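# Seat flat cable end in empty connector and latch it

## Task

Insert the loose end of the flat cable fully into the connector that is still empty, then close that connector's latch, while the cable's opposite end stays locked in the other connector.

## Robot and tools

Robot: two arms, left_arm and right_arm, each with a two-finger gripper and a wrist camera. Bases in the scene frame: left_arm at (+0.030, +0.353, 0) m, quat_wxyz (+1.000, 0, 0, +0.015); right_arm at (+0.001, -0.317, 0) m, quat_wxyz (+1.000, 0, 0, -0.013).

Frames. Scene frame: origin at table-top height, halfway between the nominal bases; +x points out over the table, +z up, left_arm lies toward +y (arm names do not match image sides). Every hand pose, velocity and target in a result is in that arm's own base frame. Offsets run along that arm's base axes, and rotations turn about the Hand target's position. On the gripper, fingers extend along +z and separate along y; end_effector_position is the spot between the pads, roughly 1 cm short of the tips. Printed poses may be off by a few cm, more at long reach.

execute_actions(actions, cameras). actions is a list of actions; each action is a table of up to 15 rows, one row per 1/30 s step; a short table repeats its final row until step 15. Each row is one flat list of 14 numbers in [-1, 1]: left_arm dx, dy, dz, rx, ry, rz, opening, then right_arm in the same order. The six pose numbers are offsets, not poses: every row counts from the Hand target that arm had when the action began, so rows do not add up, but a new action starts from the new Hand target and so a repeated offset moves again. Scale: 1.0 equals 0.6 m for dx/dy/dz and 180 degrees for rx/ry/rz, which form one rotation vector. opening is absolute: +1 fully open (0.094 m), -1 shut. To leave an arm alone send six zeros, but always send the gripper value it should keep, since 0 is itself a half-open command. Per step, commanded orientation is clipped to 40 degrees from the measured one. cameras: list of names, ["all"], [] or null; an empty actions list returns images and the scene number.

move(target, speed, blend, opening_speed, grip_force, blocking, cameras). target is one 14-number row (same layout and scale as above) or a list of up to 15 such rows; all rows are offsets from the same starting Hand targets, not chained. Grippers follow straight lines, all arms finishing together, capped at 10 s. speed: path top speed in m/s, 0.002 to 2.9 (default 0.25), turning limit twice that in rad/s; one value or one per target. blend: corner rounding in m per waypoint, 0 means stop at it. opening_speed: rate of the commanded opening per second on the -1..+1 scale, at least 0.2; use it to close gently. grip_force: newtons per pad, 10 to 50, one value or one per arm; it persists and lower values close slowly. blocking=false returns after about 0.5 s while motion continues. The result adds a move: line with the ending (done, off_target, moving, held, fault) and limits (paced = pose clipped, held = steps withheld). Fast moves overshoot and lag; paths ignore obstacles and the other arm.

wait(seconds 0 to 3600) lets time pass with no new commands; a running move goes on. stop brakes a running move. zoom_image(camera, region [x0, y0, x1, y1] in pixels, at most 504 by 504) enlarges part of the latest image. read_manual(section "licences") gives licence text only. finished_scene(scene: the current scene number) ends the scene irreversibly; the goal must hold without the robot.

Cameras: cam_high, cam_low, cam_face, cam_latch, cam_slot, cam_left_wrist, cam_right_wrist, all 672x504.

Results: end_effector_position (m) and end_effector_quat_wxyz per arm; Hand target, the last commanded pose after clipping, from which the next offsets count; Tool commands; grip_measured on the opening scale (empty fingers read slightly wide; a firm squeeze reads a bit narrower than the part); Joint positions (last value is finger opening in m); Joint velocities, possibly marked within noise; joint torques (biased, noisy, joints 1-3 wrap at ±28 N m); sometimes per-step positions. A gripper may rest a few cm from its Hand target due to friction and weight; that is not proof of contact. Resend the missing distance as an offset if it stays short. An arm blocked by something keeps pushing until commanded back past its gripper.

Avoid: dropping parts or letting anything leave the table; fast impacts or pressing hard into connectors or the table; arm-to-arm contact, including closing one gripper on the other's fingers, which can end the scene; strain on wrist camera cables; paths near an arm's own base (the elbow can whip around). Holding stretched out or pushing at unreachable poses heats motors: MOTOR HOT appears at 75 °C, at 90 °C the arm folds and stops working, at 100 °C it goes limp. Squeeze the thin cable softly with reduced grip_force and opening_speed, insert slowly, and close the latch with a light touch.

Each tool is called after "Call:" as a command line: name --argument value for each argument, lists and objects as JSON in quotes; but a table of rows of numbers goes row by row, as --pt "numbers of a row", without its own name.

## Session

Scene 1 succeeded. On to scene 2.

Call:
execute_actions --actions '[]' --cameras '["all"]'

Scene clock: 0.00 s.
left_arm: end_effector_position=(+0.4594, +0.0718, +0.3482) grip_measured=+1.000 end_effector_quat_wxyz=(+0.520, -0.230, +0.821, +0.057) | right_arm: end_effector_position=(+0.3916, -0.0221, +0.2397) grip_measured=+1.000 end_effector_quat_wxyz=(+0.520, +0.126, +0.841, -0.075)
Joint positions: left_arm=[0.035 1.531 1.617 -0.581 -0.308 -0.327 0.094] | right_arm=[0.098 1.201 0.918 -0.213 0.347 0.187 0.094]
Joint velocities: within noise
Joint torques (N m): no reading
Heat: left arm: 40 °C; right arm: 34 °C.
Hand target: left_arm +0.4575, +0.0723, +0.3597; +0.532, -0.231, +0.813, +0.055 | right_arm +0.3904, -0.0227, +0.2419; +0.520, +0.127, +0.841, -0.076
Tool commands: left_gripper/opening=+1.0 right_gripper/opening=+1.0

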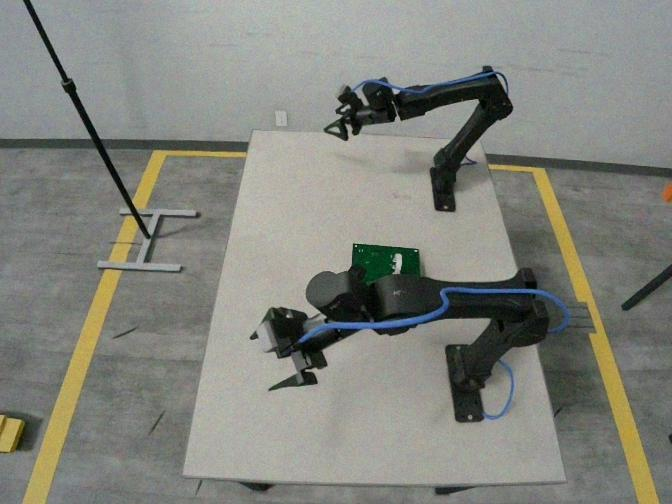

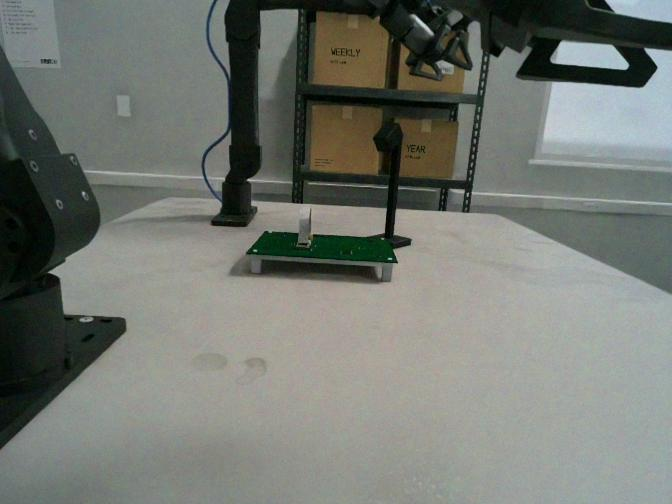

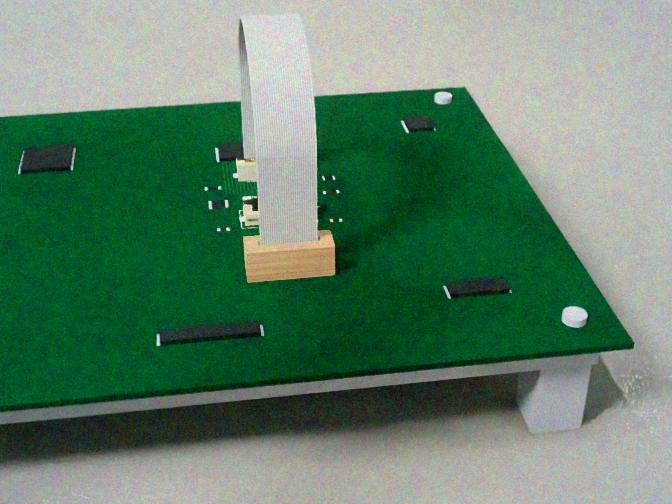

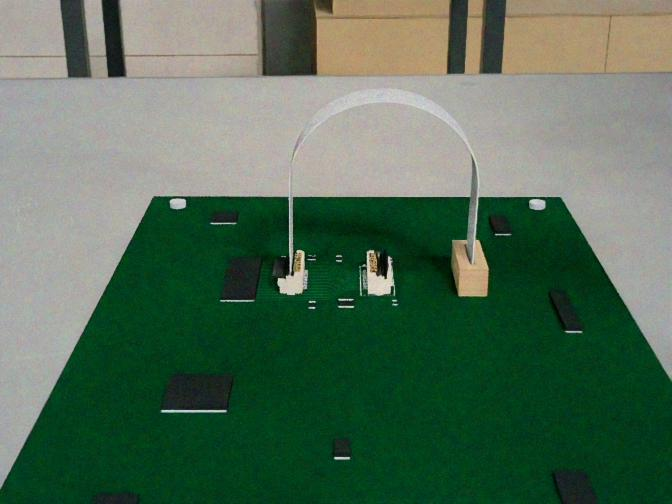

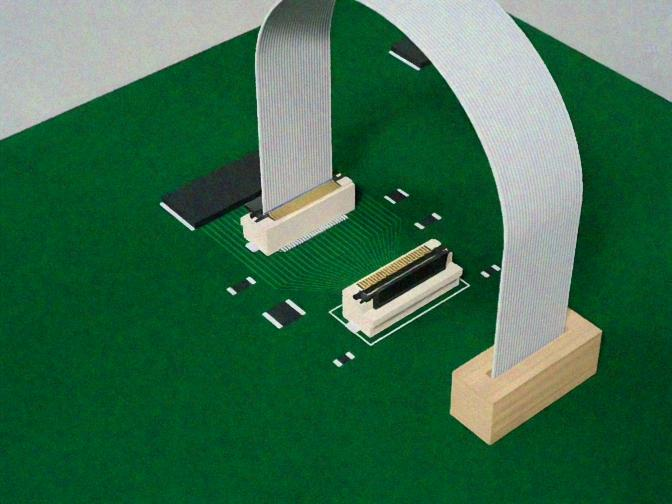

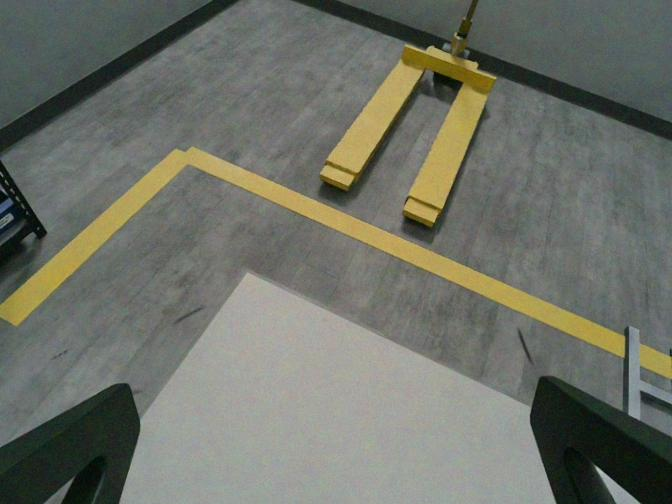

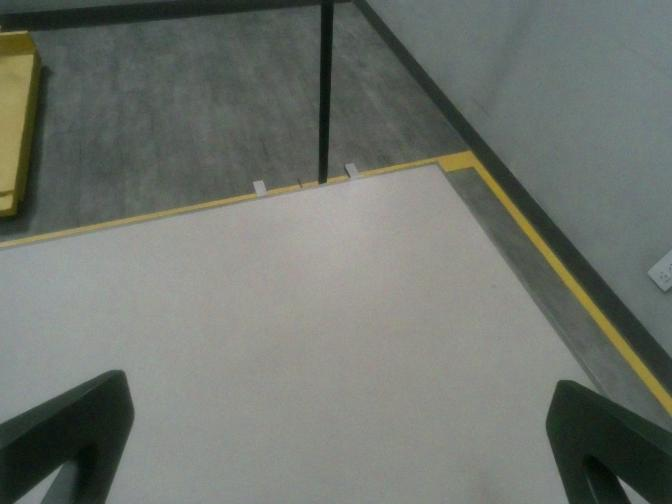

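Call:
move --pt "0 0 0 0 0 0 1 -0.1507 0.4545 0.0635 0.0015 0.019 0.0947 -0.3" --pt "0 0 0 0 0 0 1 -0.484 0.5545 -0.0365 0.0015 0.019 0.0947 -0.3" --speed 0.2 --blend 0.05 --grip_force '[50, 20]' --cameras '["cam_right_wrist","cam_high"]'

Scene clock: 47.03 s.
left_arm: end_effector_position=(+0.4594, +0.0718, +0.3482) grip_measured=+1.000 end_effector_quat_wxyz=(+0.520, -0.230, +0.821, +0.057) | right_arm: end_effector_position=(+0.0993, +0.3059, +0.2160) grip_measured=-0.298 end_effector_quat_wxyz=(+0.494, -0.011, +0.869, +0.009)
Joint positions: left_arm=[0.035 1.531 1.617 -0.581 -0.308 -0.327 0.094] | right_arm=[1.75 1.766 1.521 -1.569 1.015 1.861 0.033]
Joint torques (N m): left_arm=[-0.01 -7.53 6.45 1.9 -0.11 -0.02] | right_arm=[-0.27 -6.37 9.69 -0.23 0.55 0.1]
Heat: left arm: 42 °C; right arm: 34 °C.
Hand target: left_arm +0.4575, +0.0723, +0.3597; +0.532, -0.231, +0.813, +0.055 | right_arm +0.1000, +0.3100, +0.2199; +0.500, +0.000, +0.866, +0.000
Off the commanded pose: left_arm 0.012 m, 2 deg | right_arm 0.006 m, 2 deg.
joint sent to its limit (right arm) — joint 4 (wrist pitch), lower limit. The joint targets still meet the commanded pose.
grip_force (N): 50, 20
move: done
Images, in order (width x height): cam_high 672x504, cam_right_wrist 672x504.

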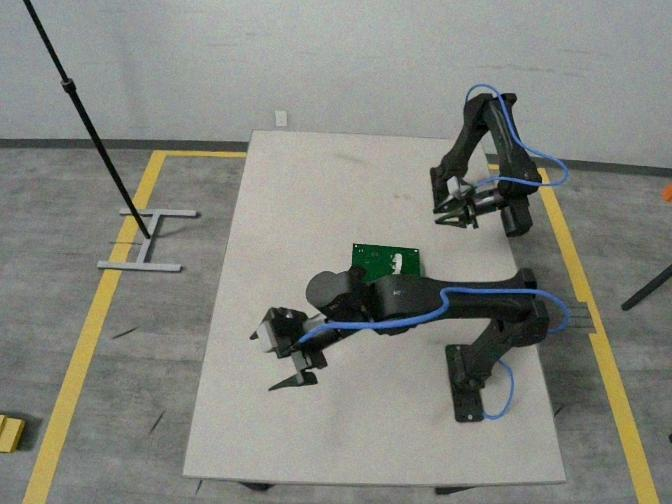

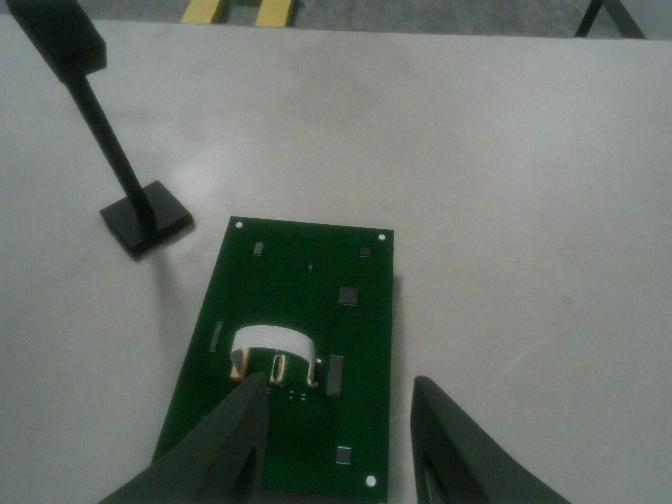

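Call:
move --pt "0 0 0 0 0 0 1 0.0167 0.11 -0.1667 0 0 0 -0.3" --pt "0 0 0 0 0 0 1 0.0767 0.11 -0.26 0 -0.05 0 -0.3" --speed 0.1 --blend 0.01 --cameras '["cam_right_wrist","cam_latch","cam_face","cam_slot"]'

Scene clock: 128.43 s.
left_arm: end_effector_position=(+0.4594, +0.0718, +0.3482) grip_measured=+1.000 end_effector_quat_wxyz=(+0.520, -0.230, +0.821, +0.057) | right_arm: end_effector_position=(+0.1424, +0.3807, +0.0690) grip_measured=-0.298 end_effector_quat_wxyz=(+0.556, +0.006, +0.831, +0.009)
Joint positions: left_arm=[0.035 1.531 1.617 -0.581 -0.308 -0.327 0.094] | right_arm=[1.632 2.183 1.413 -0.93 1.177 1.734 0.033]
Joint torques (N m): left_arm=[-0.01 -7.54 6.46 1.9 -0.11 -0.02] | right_arm=[-0.42 -10 4.15 0.33 0.75 -0.04]
Heat: left arm: 43 °C; right arm: 36 °C.
Hand target: left_arm +0.4575, +0.0723, +0.3597; +0.532, -0.231, +0.813, +0.055 | right_arm +0.1460, +0.3762, +0.0640; +0.567, +0.000, +0.824, +0.000
Off the commanded pose: left_arm 0.012 m, 2 deg | right_arm 0.008 m, 2 deg.
grip_force (N): 50, 20
move: done
Images, in order (width x height): cam_face 672x504, cam_latch 672x504, cam_slot 672x504, cam_right_wrist 672x504.

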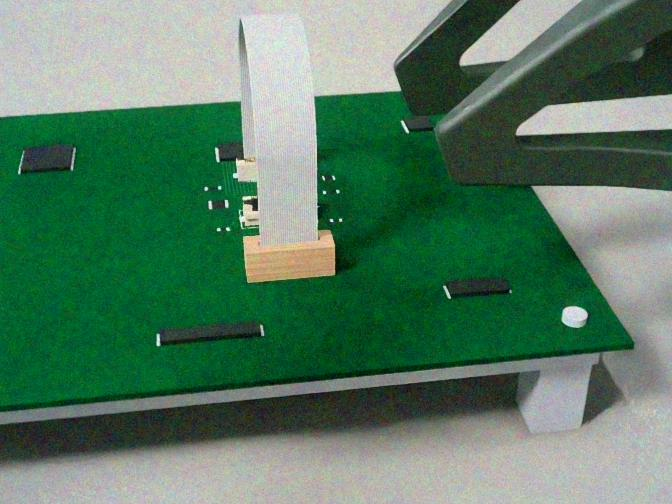

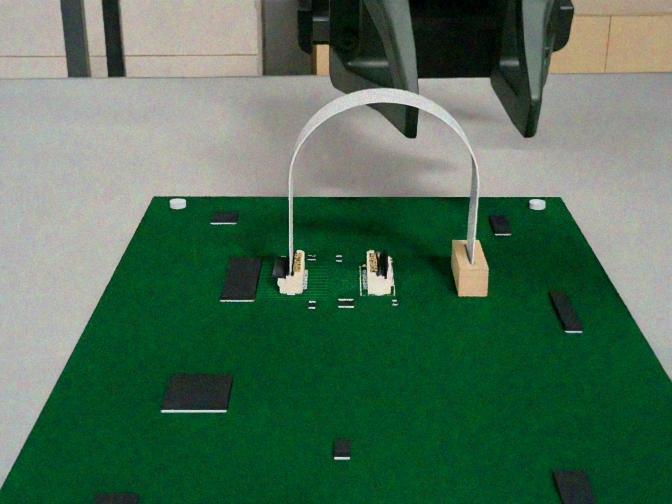

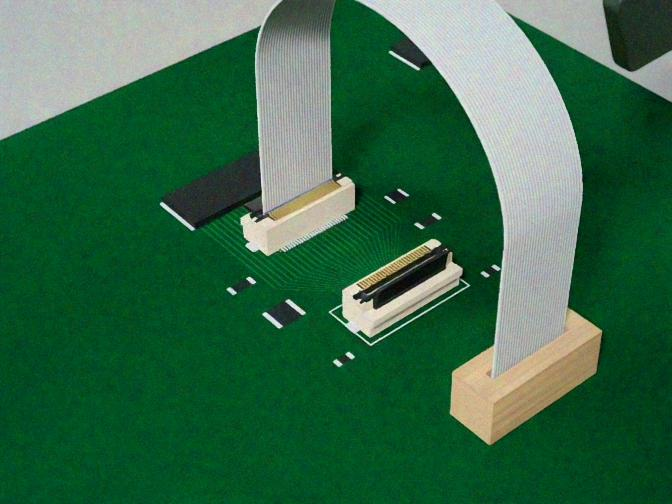

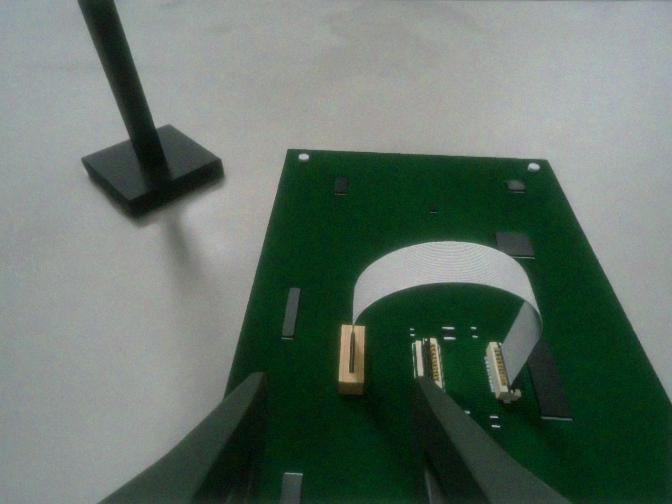

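Call:
move --target '[0,0,0,0,0,0,1,0.035,0.0,-0.018,0,-0.015,0,-0.3]' --speed 0.05 --cameras '["cam_right_wrist","cam_latch","cam_face"]'

Scene clock: 156.03 s.
left_arm: end_effector_position=(+0.4594, +0.0718, +0.3482) grip_measured=+1.000 end_effector_quat_wxyz=(+0.520, -0.230, +0.821, +0.057) | right_arm: end_effector_position=(+0.1641, +0.3819, +0.0589) grip_measured=-0.298 end_effector_quat_wxyz=(+0.576, +0.007, +0.817, +0.011)
Joint positions: left_arm=[0.035 1.531 1.617 -0.581 -0.308 -0.327 0.094] | right_arm=[1.583 2.192 1.346 -0.732 1.228 1.606 0.033]
Joint torques (N m): left_arm=[0.01 -7.51 6.48 1.91 -0.11 -0.02] | right_arm=[-0.43 -9.92 4.14 0.52 0.77 -0.03]
Heat: left arm: 43 °C; right arm: 36 °C.
Hand target: left_arm +0.4575, +0.0723, +0.3597; +0.532, -0.231, +0.813, +0.055 | right_arm +0.1670, +0.3762, +0.0533; +0.586, +0.000, +0.810, +0.000
Off the commanded pose: left_arm 0.012 m, 2 deg | right_arm 0.009 m, 2 deg.
grip_force (N): 50, 20
move: done
Images, in order (width x height): cam_face 672x504, cam_latch 672x504, cam_right_wrist 672x504.

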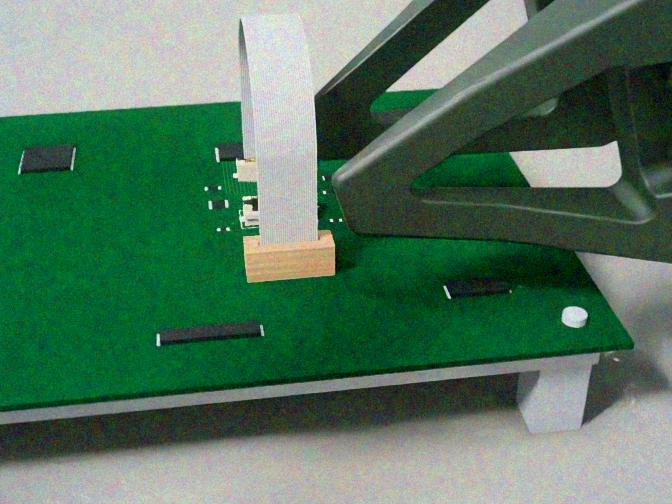

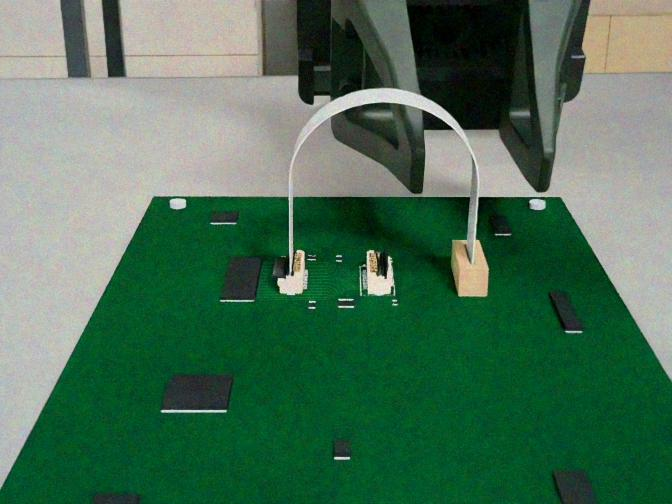

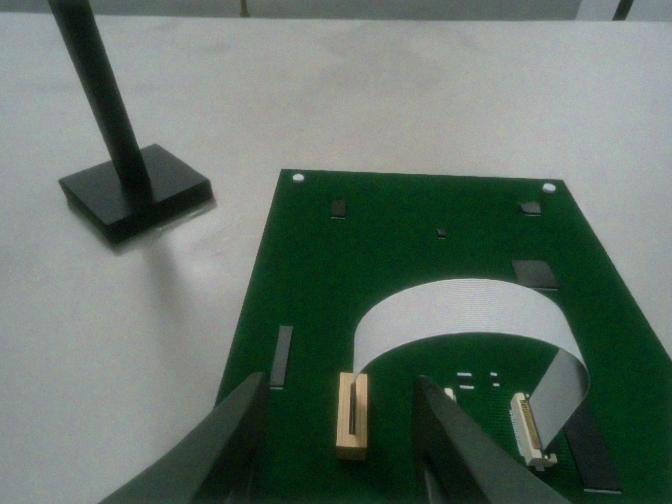

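Call:
move --target '[0,0,0,0,0,0,1,0.0283,-0.004,-0.007,0,0,0,-0.3]' --speed 0.04 --cameras '["cam_right_wrist","cam_latch","cam_face","cam_slot"]'

Scene clock: 175.53 s.
left_arm: end_effector_position=(+0.4594, +0.0718, +0.3482) grip_measured=+1.000 end_effector_quat_wxyz=(+0.520, -0.230, +0.821, +0.057) | right_arm: end_effector_position=(+0.1816, +0.3787, +0.0461) grip_measured=-0.298 end_effector_quat_wxyz=(+0.577, -0.001, +0.816, +0.002)
Joint positions: left_arm=[0.035 1.531 1.617 -0.581 -0.308 -0.327 0.094] | right_arm=[1.538 2.192 1.278 -0.55 1.229 1.461 0.033]
Joint torques (N m): left_arm=[-0.01 -7.54 6.49 1.9 -0.11 -0.01] | right_arm=[-0.42 -12.05 4.07 0.64 0.73 0]
Heat: left arm: 43 °C; right arm: 36 °C.
Hand target: left_arm +0.4575, +0.0723, +0.3597; +0.532, -0.231, +0.813, +0.055 | right_arm +0.1840, +0.3738, +0.0491; +0.586, +0.000, +0.810, +0.000
Off the commanded pose: left_arm 0.012 m, 2 deg | right_arm 0.006 m, 1 deg.
grip_force (N): 50, 20
move: done
Images, in order (width x height): cam_face 672x504, cam_latch 672x504, cam_slot 672x504, cam_right_wrist 672x504.

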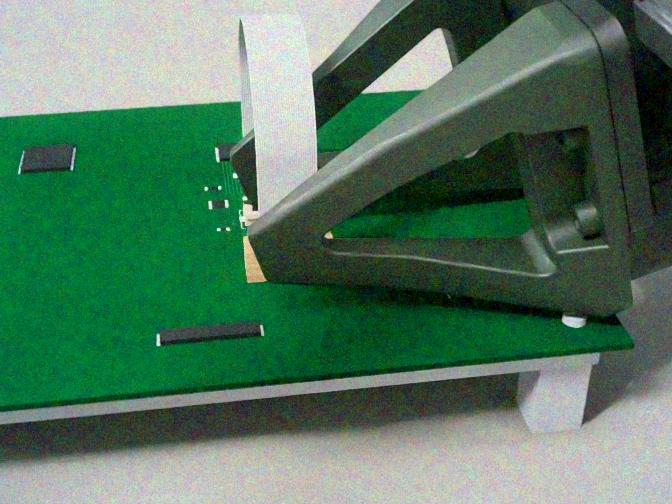

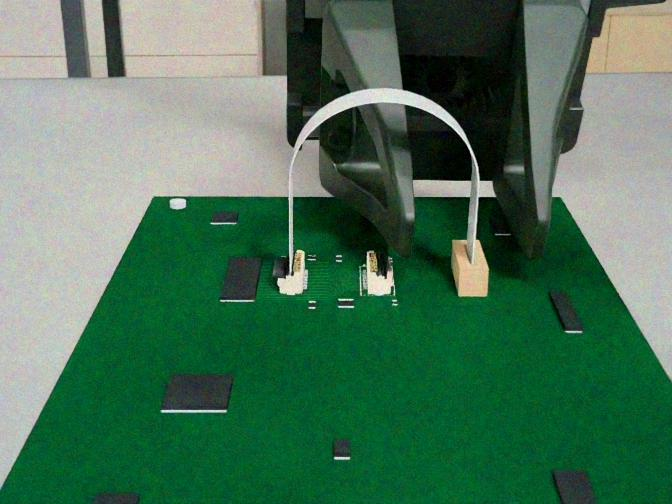

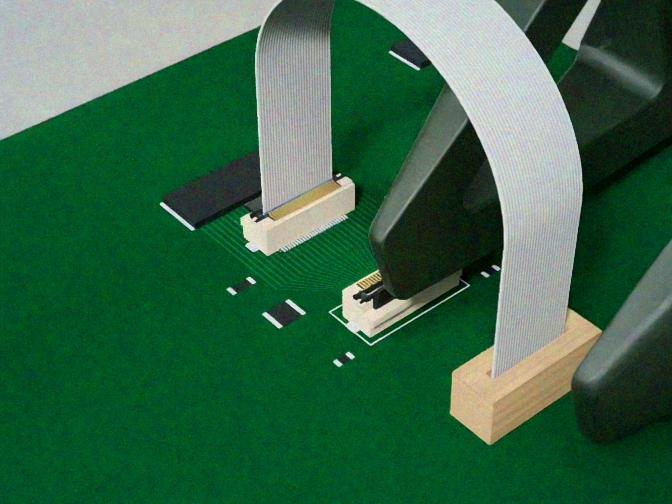

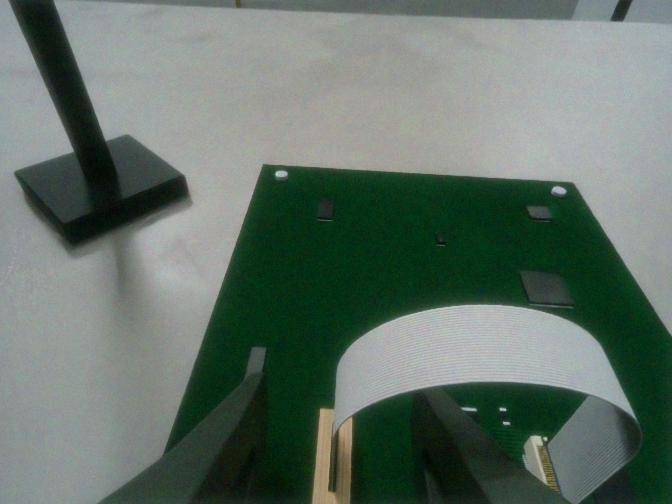

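Call:
move --target '[0,0,0,0,0,0,1,0,0.0,0.022,0,0.01,0,-0.3]' --speed 0.04 --cameras '["cam_right_wrist","cam_latch","cam_face","cam_slot"]'

Scene clock: 191.37 s.
left_arm: end_effector_position=(+0.4594, +0.0718, +0.3482) grip_measured=+1.000 end_effector_quat_wxyz=(+0.520, -0.230, +0.821, +0.057) | right_arm: end_effector_position=(+0.1813, +0.3780, +0.0531) grip_measured=-0.298 end_effector_quat_wxyz=(+0.569, -0.002, +0.822, +0.003)
Joint positions: left_arm=[0.035 1.531 1.617 -0.581 -0.308 -0.327 0.094] | right_arm=[1.535 2.163 1.278 -0.571 1.209 1.449 0.033]
Joint torques (N m): left_arm=[0.01 -7.53 6.48 1.9 -0.11 -0.02] | right_arm=[-0.57 -13.23 5.33 0.41 0.67 0]
Heat: left arm: 43 °C; right arm: 36 °C.
Hand target: left_arm +0.4575, +0.0723, +0.3597; +0.532, -0.231, +0.813, +0.055 | right_arm +0.1840, +0.3737, +0.0622; +0.573, +0.000, +0.820, +0.000
Off the commanded pose: left_arm 0.012 m, 2 deg | right_arm 0.010 m, 1 deg.
grip_force (N): 50, 20
move: done
Images, in order (width x height): cam_face 672x504, cam_latch 672x504, cam_slot 672x504, cam_right_wrist 672x504.

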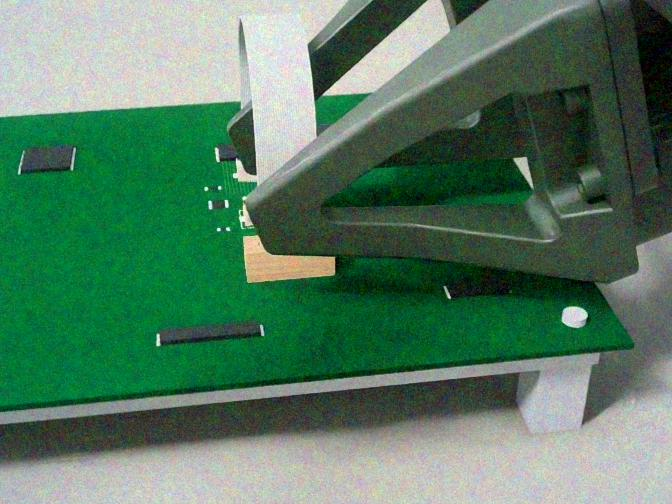

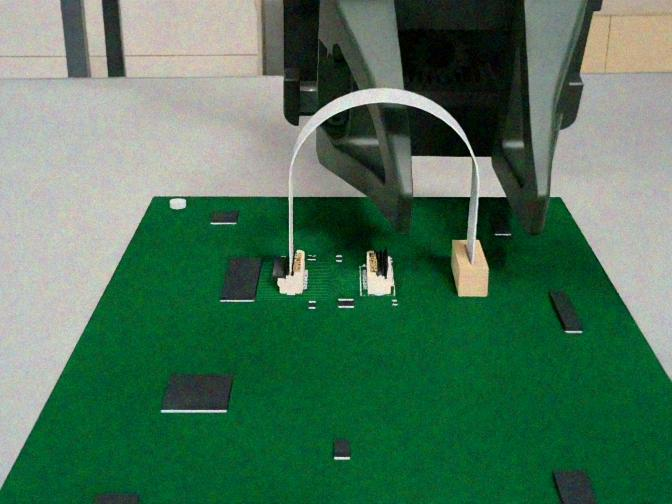

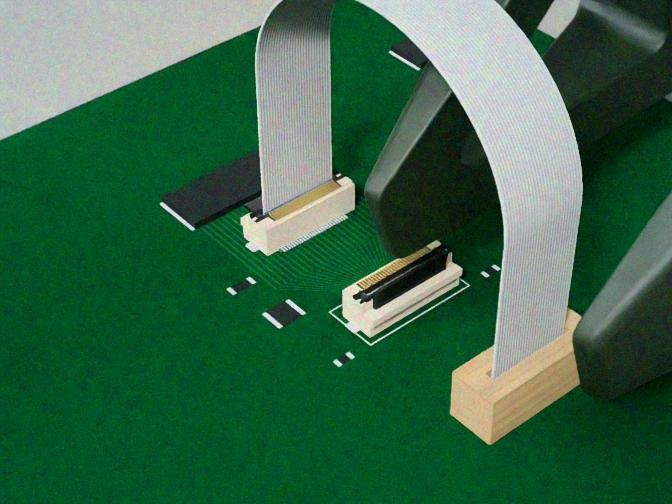

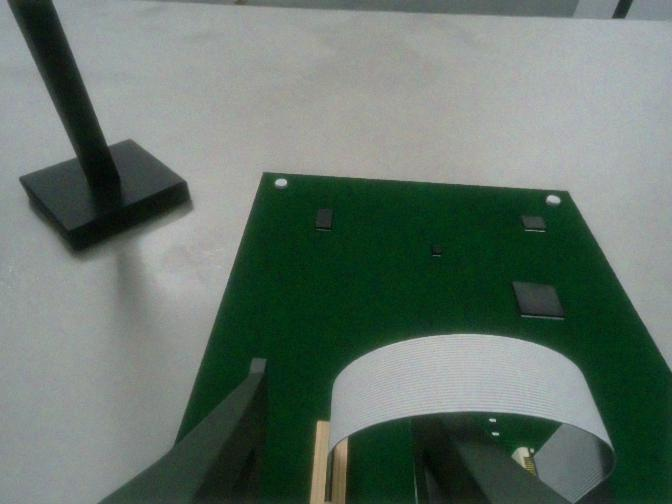

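Call:
move --target '[0,0,0,0,0,0,1,0,0.003,0.0025,0,0.0,0,-0.7]' --speed 0.03 --opening_speed 0.3 --cameras '["cam_right_wrist","cam_latch","cam_face"]'

Call:
zoom_image --camera "cam_latch" --region '[400, 170, 560, 300]'

Scene clock: 211.47 s.
left_arm: end_effector_position=(+0.4594, +0.0718, +0.3482) grip_measured=+1.000 end_effector_quat_wxyz=(+0.520, -0.230, +0.821, +0.057) | right_arm: end_effector_position=(+0.1813, +0.3767, +0.0529) grip_measured=-0.698 end_effector_quat_wxyz=(+0.569, -0.005, +0.822, -0.001)
Joint positions: left_arm=[0.035 1.531 1.617 -0.581 -0.308 -0.327 0.094] | right_arm=[1.535 2.163 1.278 -0.581 1.209 1.449 0.014]
Joint torques (N m): left_arm=[-0.01 -7.53 6.48 1.91 -0.11 -0.02] | right_arm=[-0.38 -13.27 6.52 0.34 0.6 -0.03]
Heat: left arm: 43 °C; right arm: 36 °C.
Hand target: left_arm +0.4575, +0.0723, +0.3597; +0.532, -0.231, +0.813, +0.055 | right_arm +0.1840, +0.3756, +0.0637; +0.573, +0.000, +0.820, +0.000
Off the commanded pose: left_arm 0.012 m, 2 deg | right_arm 0.011 m, 1 deg.
grip_force (N): 50, 20
move: off_target (right_arm)
Images, in order (width x height): cam_face 672x504, cam_latch 672x504, cam_right_wrist 672x504.

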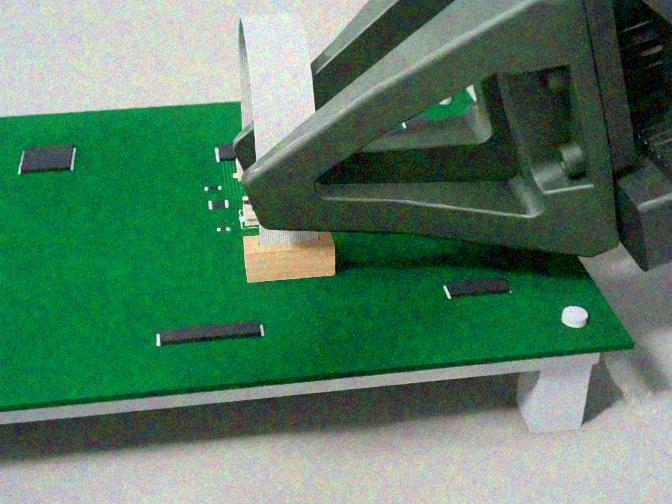

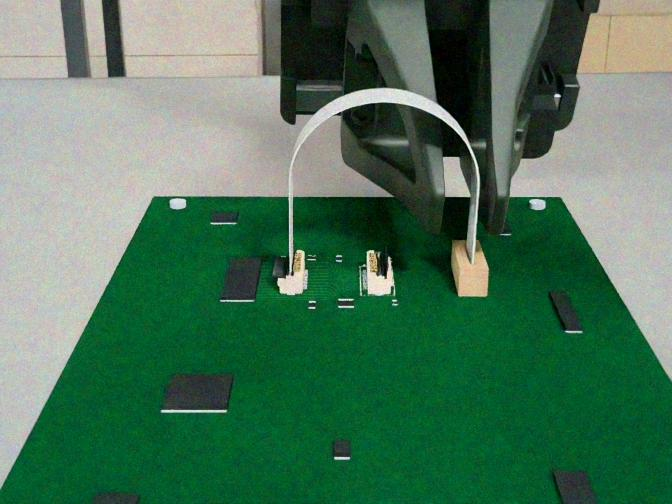

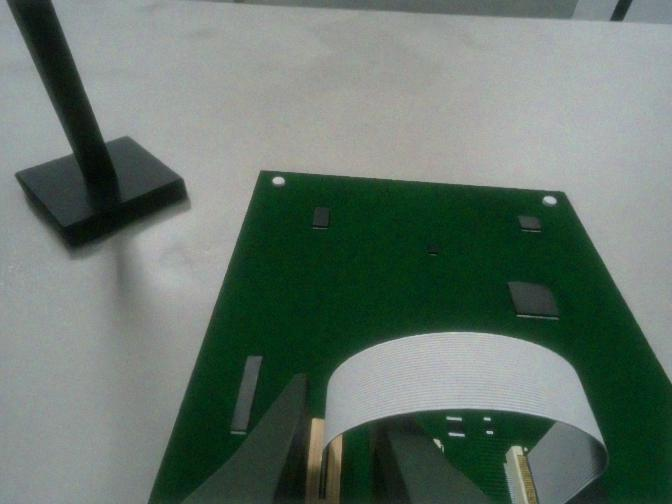

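Scaled by 3.150 from the camera's image (finer frame: 960x720).

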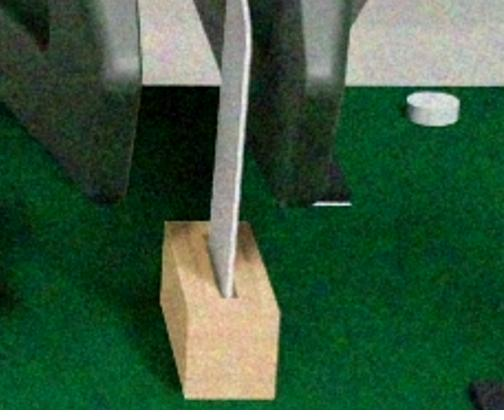

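Call:
move --target '[0,0,0,0,0,0,1,0,0.0117,0.0,0,0.0,0,-0.7]' --speed 0.03 --cameras '["cam_right_wrist","cam_latch"]'

Call:
zoom_image --camera "cam_latch" --region '[400, 170, 560, 300]'

Scene clock: 223.40 s.
left_arm: end_effector_position=(+0.4594, +0.0718, +0.3482) grip_measured=+1.000 end_effector_quat_wxyz=(+0.520, -0.230, +0.821, +0.057) | right_arm: end_effector_position=(+0.1813, +0.3785, +0.0554) grip_measured=-0.698 end_effector_quat_wxyz=(+0.569, -0.006, +0.822, -0.002)
Joint positions: left_arm=[0.035 1.531 1.617 -0.581 -0.308 -0.327 0.094] | right_arm=[1.535 2.163 1.291 -0.595 1.208 1.448 0.014]
Joint torques (N m): left_arm=[-0.02 -7.51 6.46 1.9 -0.11 -0.02] | right_arm=[-0.51 -11.33 8.65 0.32 0.64 -0.05]
Heat: left arm: 44 °C; right arm: 36 °C.
Hand target: left_arm +0.4575, +0.0723, +0.3597; +0.532, -0.231, +0.813, +0.055 | right_arm +0.1840, +0.3826, +0.0637; +0.573, +0.000, +0.820, +0.000
Off the commanded pose: left_arm 0.012 m, 2 deg | right_arm 0.010 m, 1 deg.
grip_force (N): 50, 20
move: done
Images, in order (width x height): cam_latch 672x504, cam_right_wrist 672x504.

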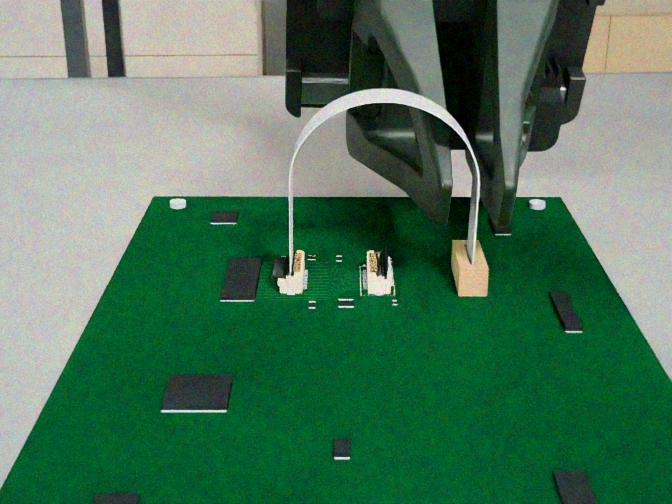

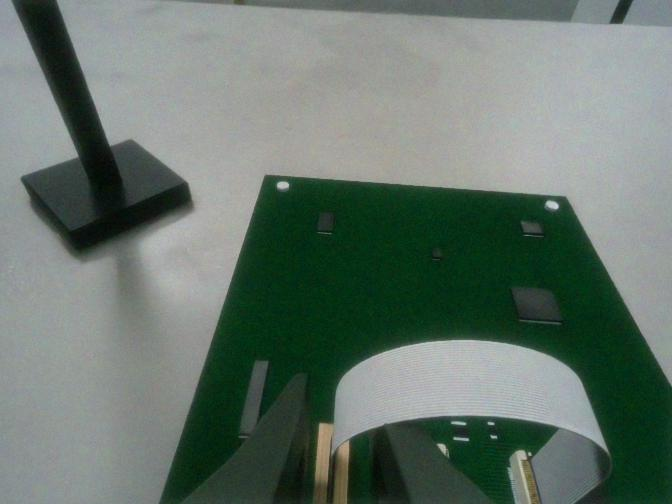

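Scaled by 3.150 from the camera's image (finer frame: 960x720).

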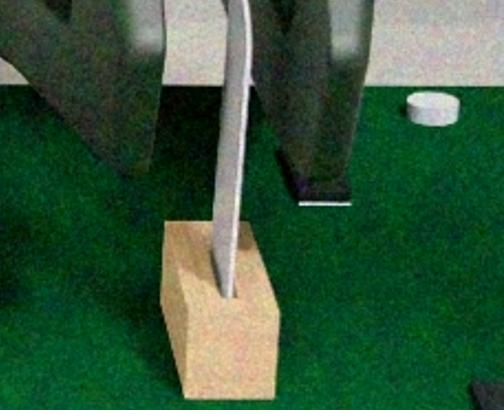

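Call:
move --target '[0,0,0,0,0,0,1,0,0.003,-0.001,0,0.0,0,-0.85]' --speed 0.03 --opening_speed 0.3 --cameras '["cam_right_wrist","cam_latch"]'

Call:
zoom_image --camera "cam_latch" --region '[400, 170, 560, 300]'

Scene clock: 231.77 s.
left_arm: end_effector_position=(+0.4594, +0.0718, +0.3482) grip_measured=+1.000 end_effector_quat_wxyz=(+0.520, -0.230, +0.821, +0.057) | right_arm: end_effector_position=(+0.1813, +0.3805, +0.0572) grip_measured=-0.848 end_effector_quat_wxyz=(+0.569, -0.004, +0.822, +0.000)
Joint positions: left_arm=[0.035 1.531 1.617 -0.581 -0.308 -0.327 0.094] | right_arm=[1.535 2.163 1.3 -0.598 1.208 1.448 0.007]
Joint torques (N m): left_arm=[-0.02 -7.54 6.48 1.9 -0.11 -0.02] | right_arm=[-0.43 -10.76 8.81 0.36 0.61 -0.02]
Heat: left arm: 44 °C; right arm: 36 °C.
Hand target: left_arm +0.4575, +0.0723, +0.3597; +0.532, -0.231, +0.813, +0.055 | right_arm +0.1840, +0.3844, +0.0631; +0.573, +0.000, +0.820, +0.000
Off the commanded pose: left_arm 0.012 m, 2 deg | right_arm 0.008 m, 1 deg.
grip_force (N): 50, 20
move: done
Images, in order (width x height): cam_latch 672x504, cam_right_wrist 672x504.

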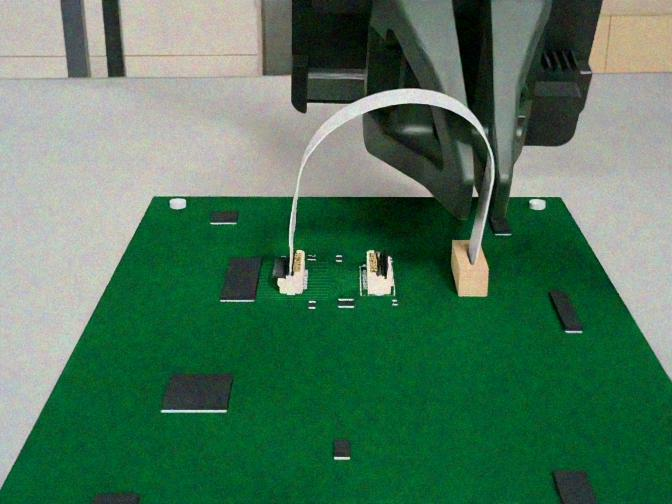

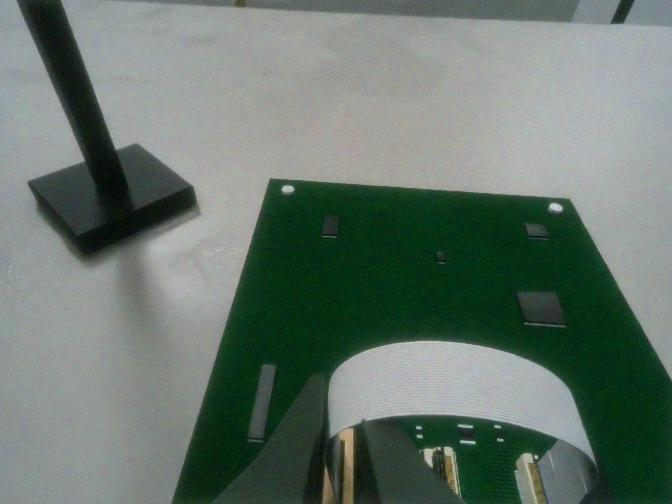

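Scaled by 3.150 from the camera's image (finer frame: 960x720).

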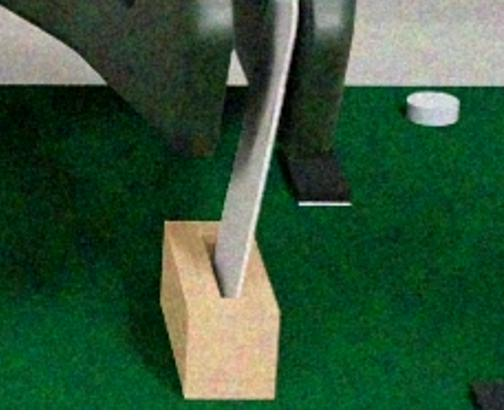

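Call:
zoom_image --camera "cam_latch" --region '[420, 90, 540, 230]'

Call:
zoom_image --camera "cam_right_wrist" --region '[260, 370, 440, 504]'

Scaled by 3.600 from the camera's image (finer frame: 960x720).

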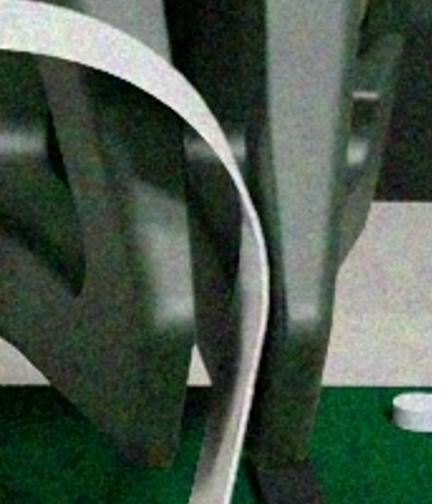

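Scaled by 2.800 from the camera's image (finer frame: 960x720).

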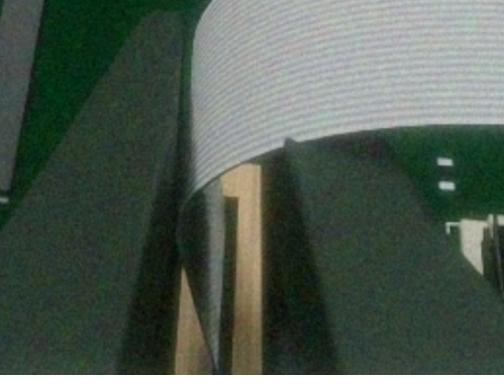

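Call:
move --target '[0,0,0,0,0,0,1,0,0,0,0,0,0,-1]' --speed 0.03 --opening_speed 0.25 --cameras '["cam_right_wrist","cam_latch","cam_face"]'

Call:
zoom_image --camera "cam_latch" --region '[400, 170, 560, 300]'

Call:
zoom_image --camera "cam_face" --region '[220, 150, 360, 290]'

Scene clock: 288.70 s.
left_arm: end_effector_position=(+0.4594, +0.0718, +0.3482) grip_measured=+1.000 end_effector_quat_wxyz=(+0.520, -0.230, +0.821, +0.057) | right_arm: end_effector_position=(+0.1812, +0.3805, +0.0569) grip_measured=-0.986 end_effector_quat_wxyz=(+0.568, -0.005, +0.823, +0.000)
Joint positions: left_arm=[0.035 1.531 1.617 -0.581 -0.308 -0.327 0.094] | right_arm=[1.535 2.163 1.3 -0.598 1.206 1.448 0.001]
Joint torques (N m): left_arm=[-0.02 -7.51 6.46 1.91 -0.11 -0.03] | right_arm=[-0.49 -10.59 8.99 0.37 0.66 -0.01]
Heat: left arm: 44 °C; right arm: 36 °C.
Hand target: left_arm +0.4575, +0.0723, +0.3597; +0.532, -0.231, +0.813, +0.055 | right_arm +0.1840, +0.3844, +0.0631; +0.573, +0.000, +0.820, +0.000
Off the commanded pose: left_arm 0.012 m, 2 deg | right_arm 0.008 m, 1 deg.
grip_force (N): 50, 20
move: done
Images, in order (width x height): cam_face 672x504, cam_latch 672x504, cam_right_wrist 672x504.

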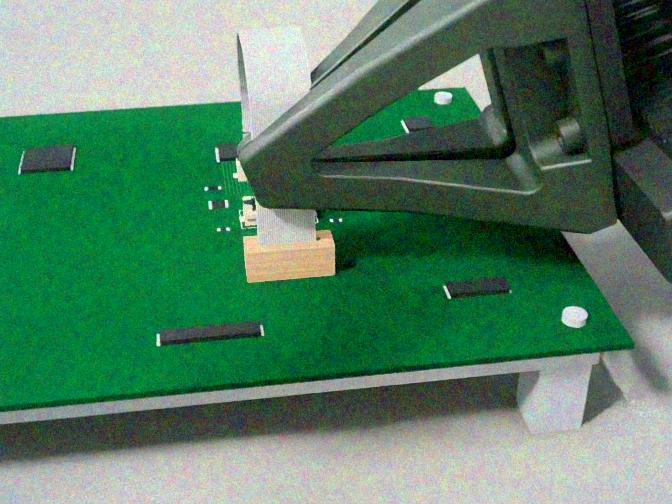

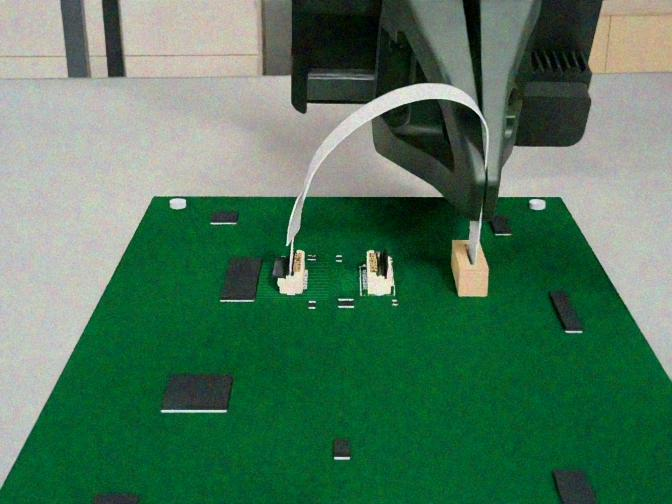

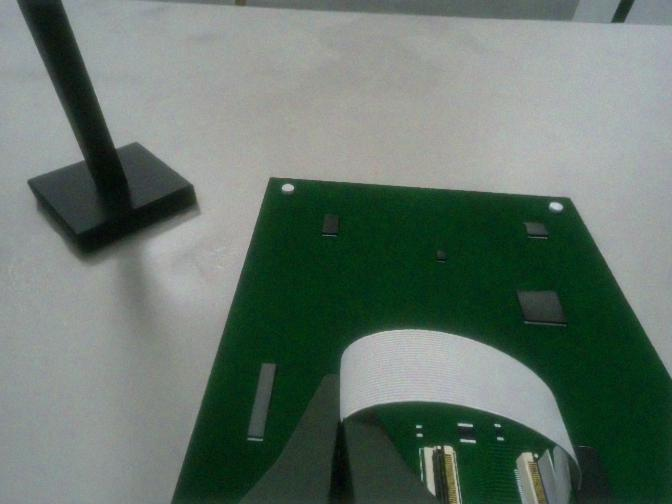

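Scaled by 3.150 from the camera's image (finer frame: 960x720).

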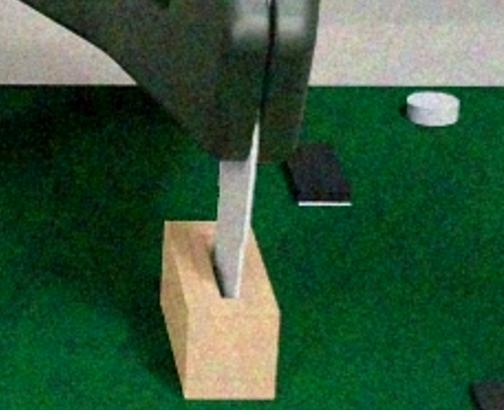

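Scaled by 3.600 from the camera's image (finer frame: 960x720).

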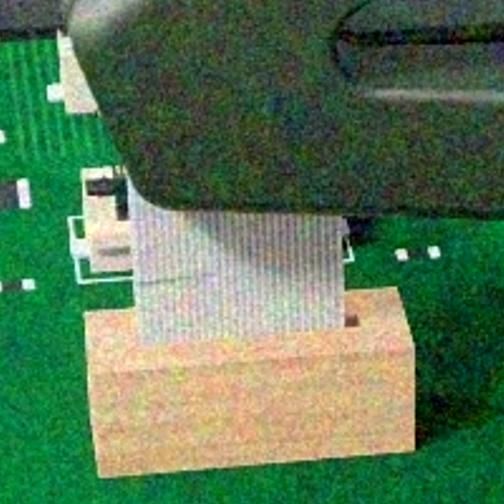

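Call:
move --target '[0,0,0,0,0,0,1,0,0,0.025,0,0,0,-1]' --speed 0.03 --cameras '["cam_latch","cam_face"]'

Call:
zoom_image --camera "cam_face" --region '[220, 130, 360, 290]'

Scene clock: 299.20 s.
left_arm: end_effector_position=(+0.4594, +0.0718, +0.3482) grip_measured=+1.000 end_effector_quat_wxyz=(+0.520, -0.230, +0.821, +0.057) | right_arm: end_effector_position=(+0.1811, +0.3786, +0.0598) grip_measured=-0.986 end_effector_quat_wxyz=(+0.567, -0.014, +0.823, -0.013)
Joint positions: left_arm=[0.035 1.531 1.617 -0.581 -0.308 -0.327 0.094] | right_arm=[1.535 2.163 1.317 -0.648 1.205 1.448 0.001]
Joint torques (N m): left_arm=[0.01 -7.53 6.46 1.9 -0.11 -0.02] | right_arm=[-0.44 -13.7 8.99 0.31 0.67 -0.03]
Heat: left arm: 44 °C; right arm: 36 °C.
Hand target: left_arm +0.4575, +0.0723, +0.3597; +0.532, -0.231, +0.813, +0.055 | right_arm +0.1840, +0.3844, +0.0781; +0.573, +0.000, +0.820, +0.000
Off the commanded pose: left_arm 0.012 m, 2 deg | right_arm 0.019 m, 2 deg.
grip_force (N): 50, 20
move: off_target (right_arm)
Images, in order (width x height): cam_face 672x504, cam_latch 672x504.

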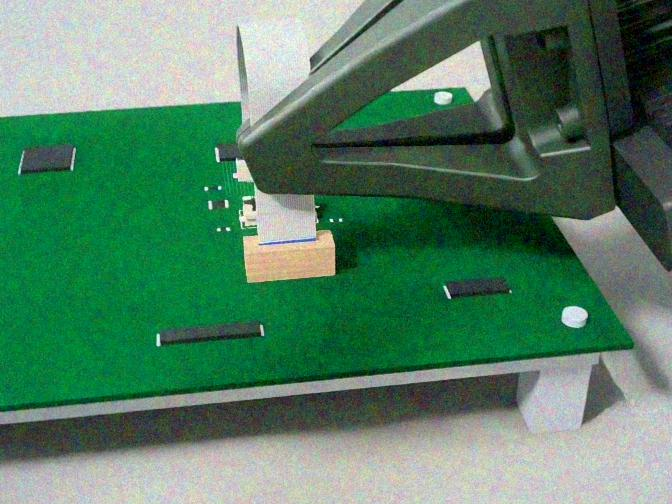

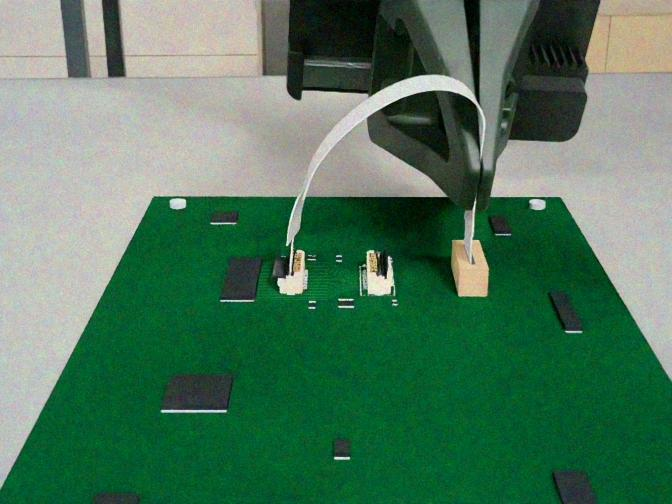

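Scaled by 3.150 from the camera's image (finer frame: 960x720).

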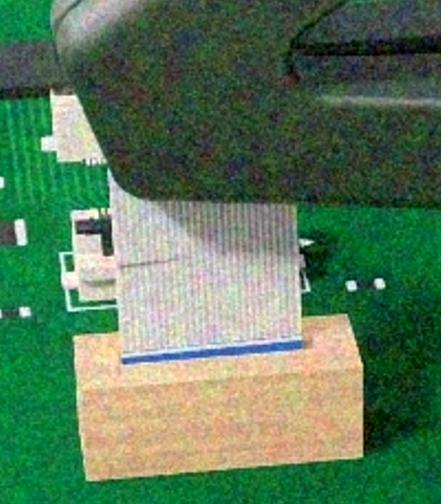

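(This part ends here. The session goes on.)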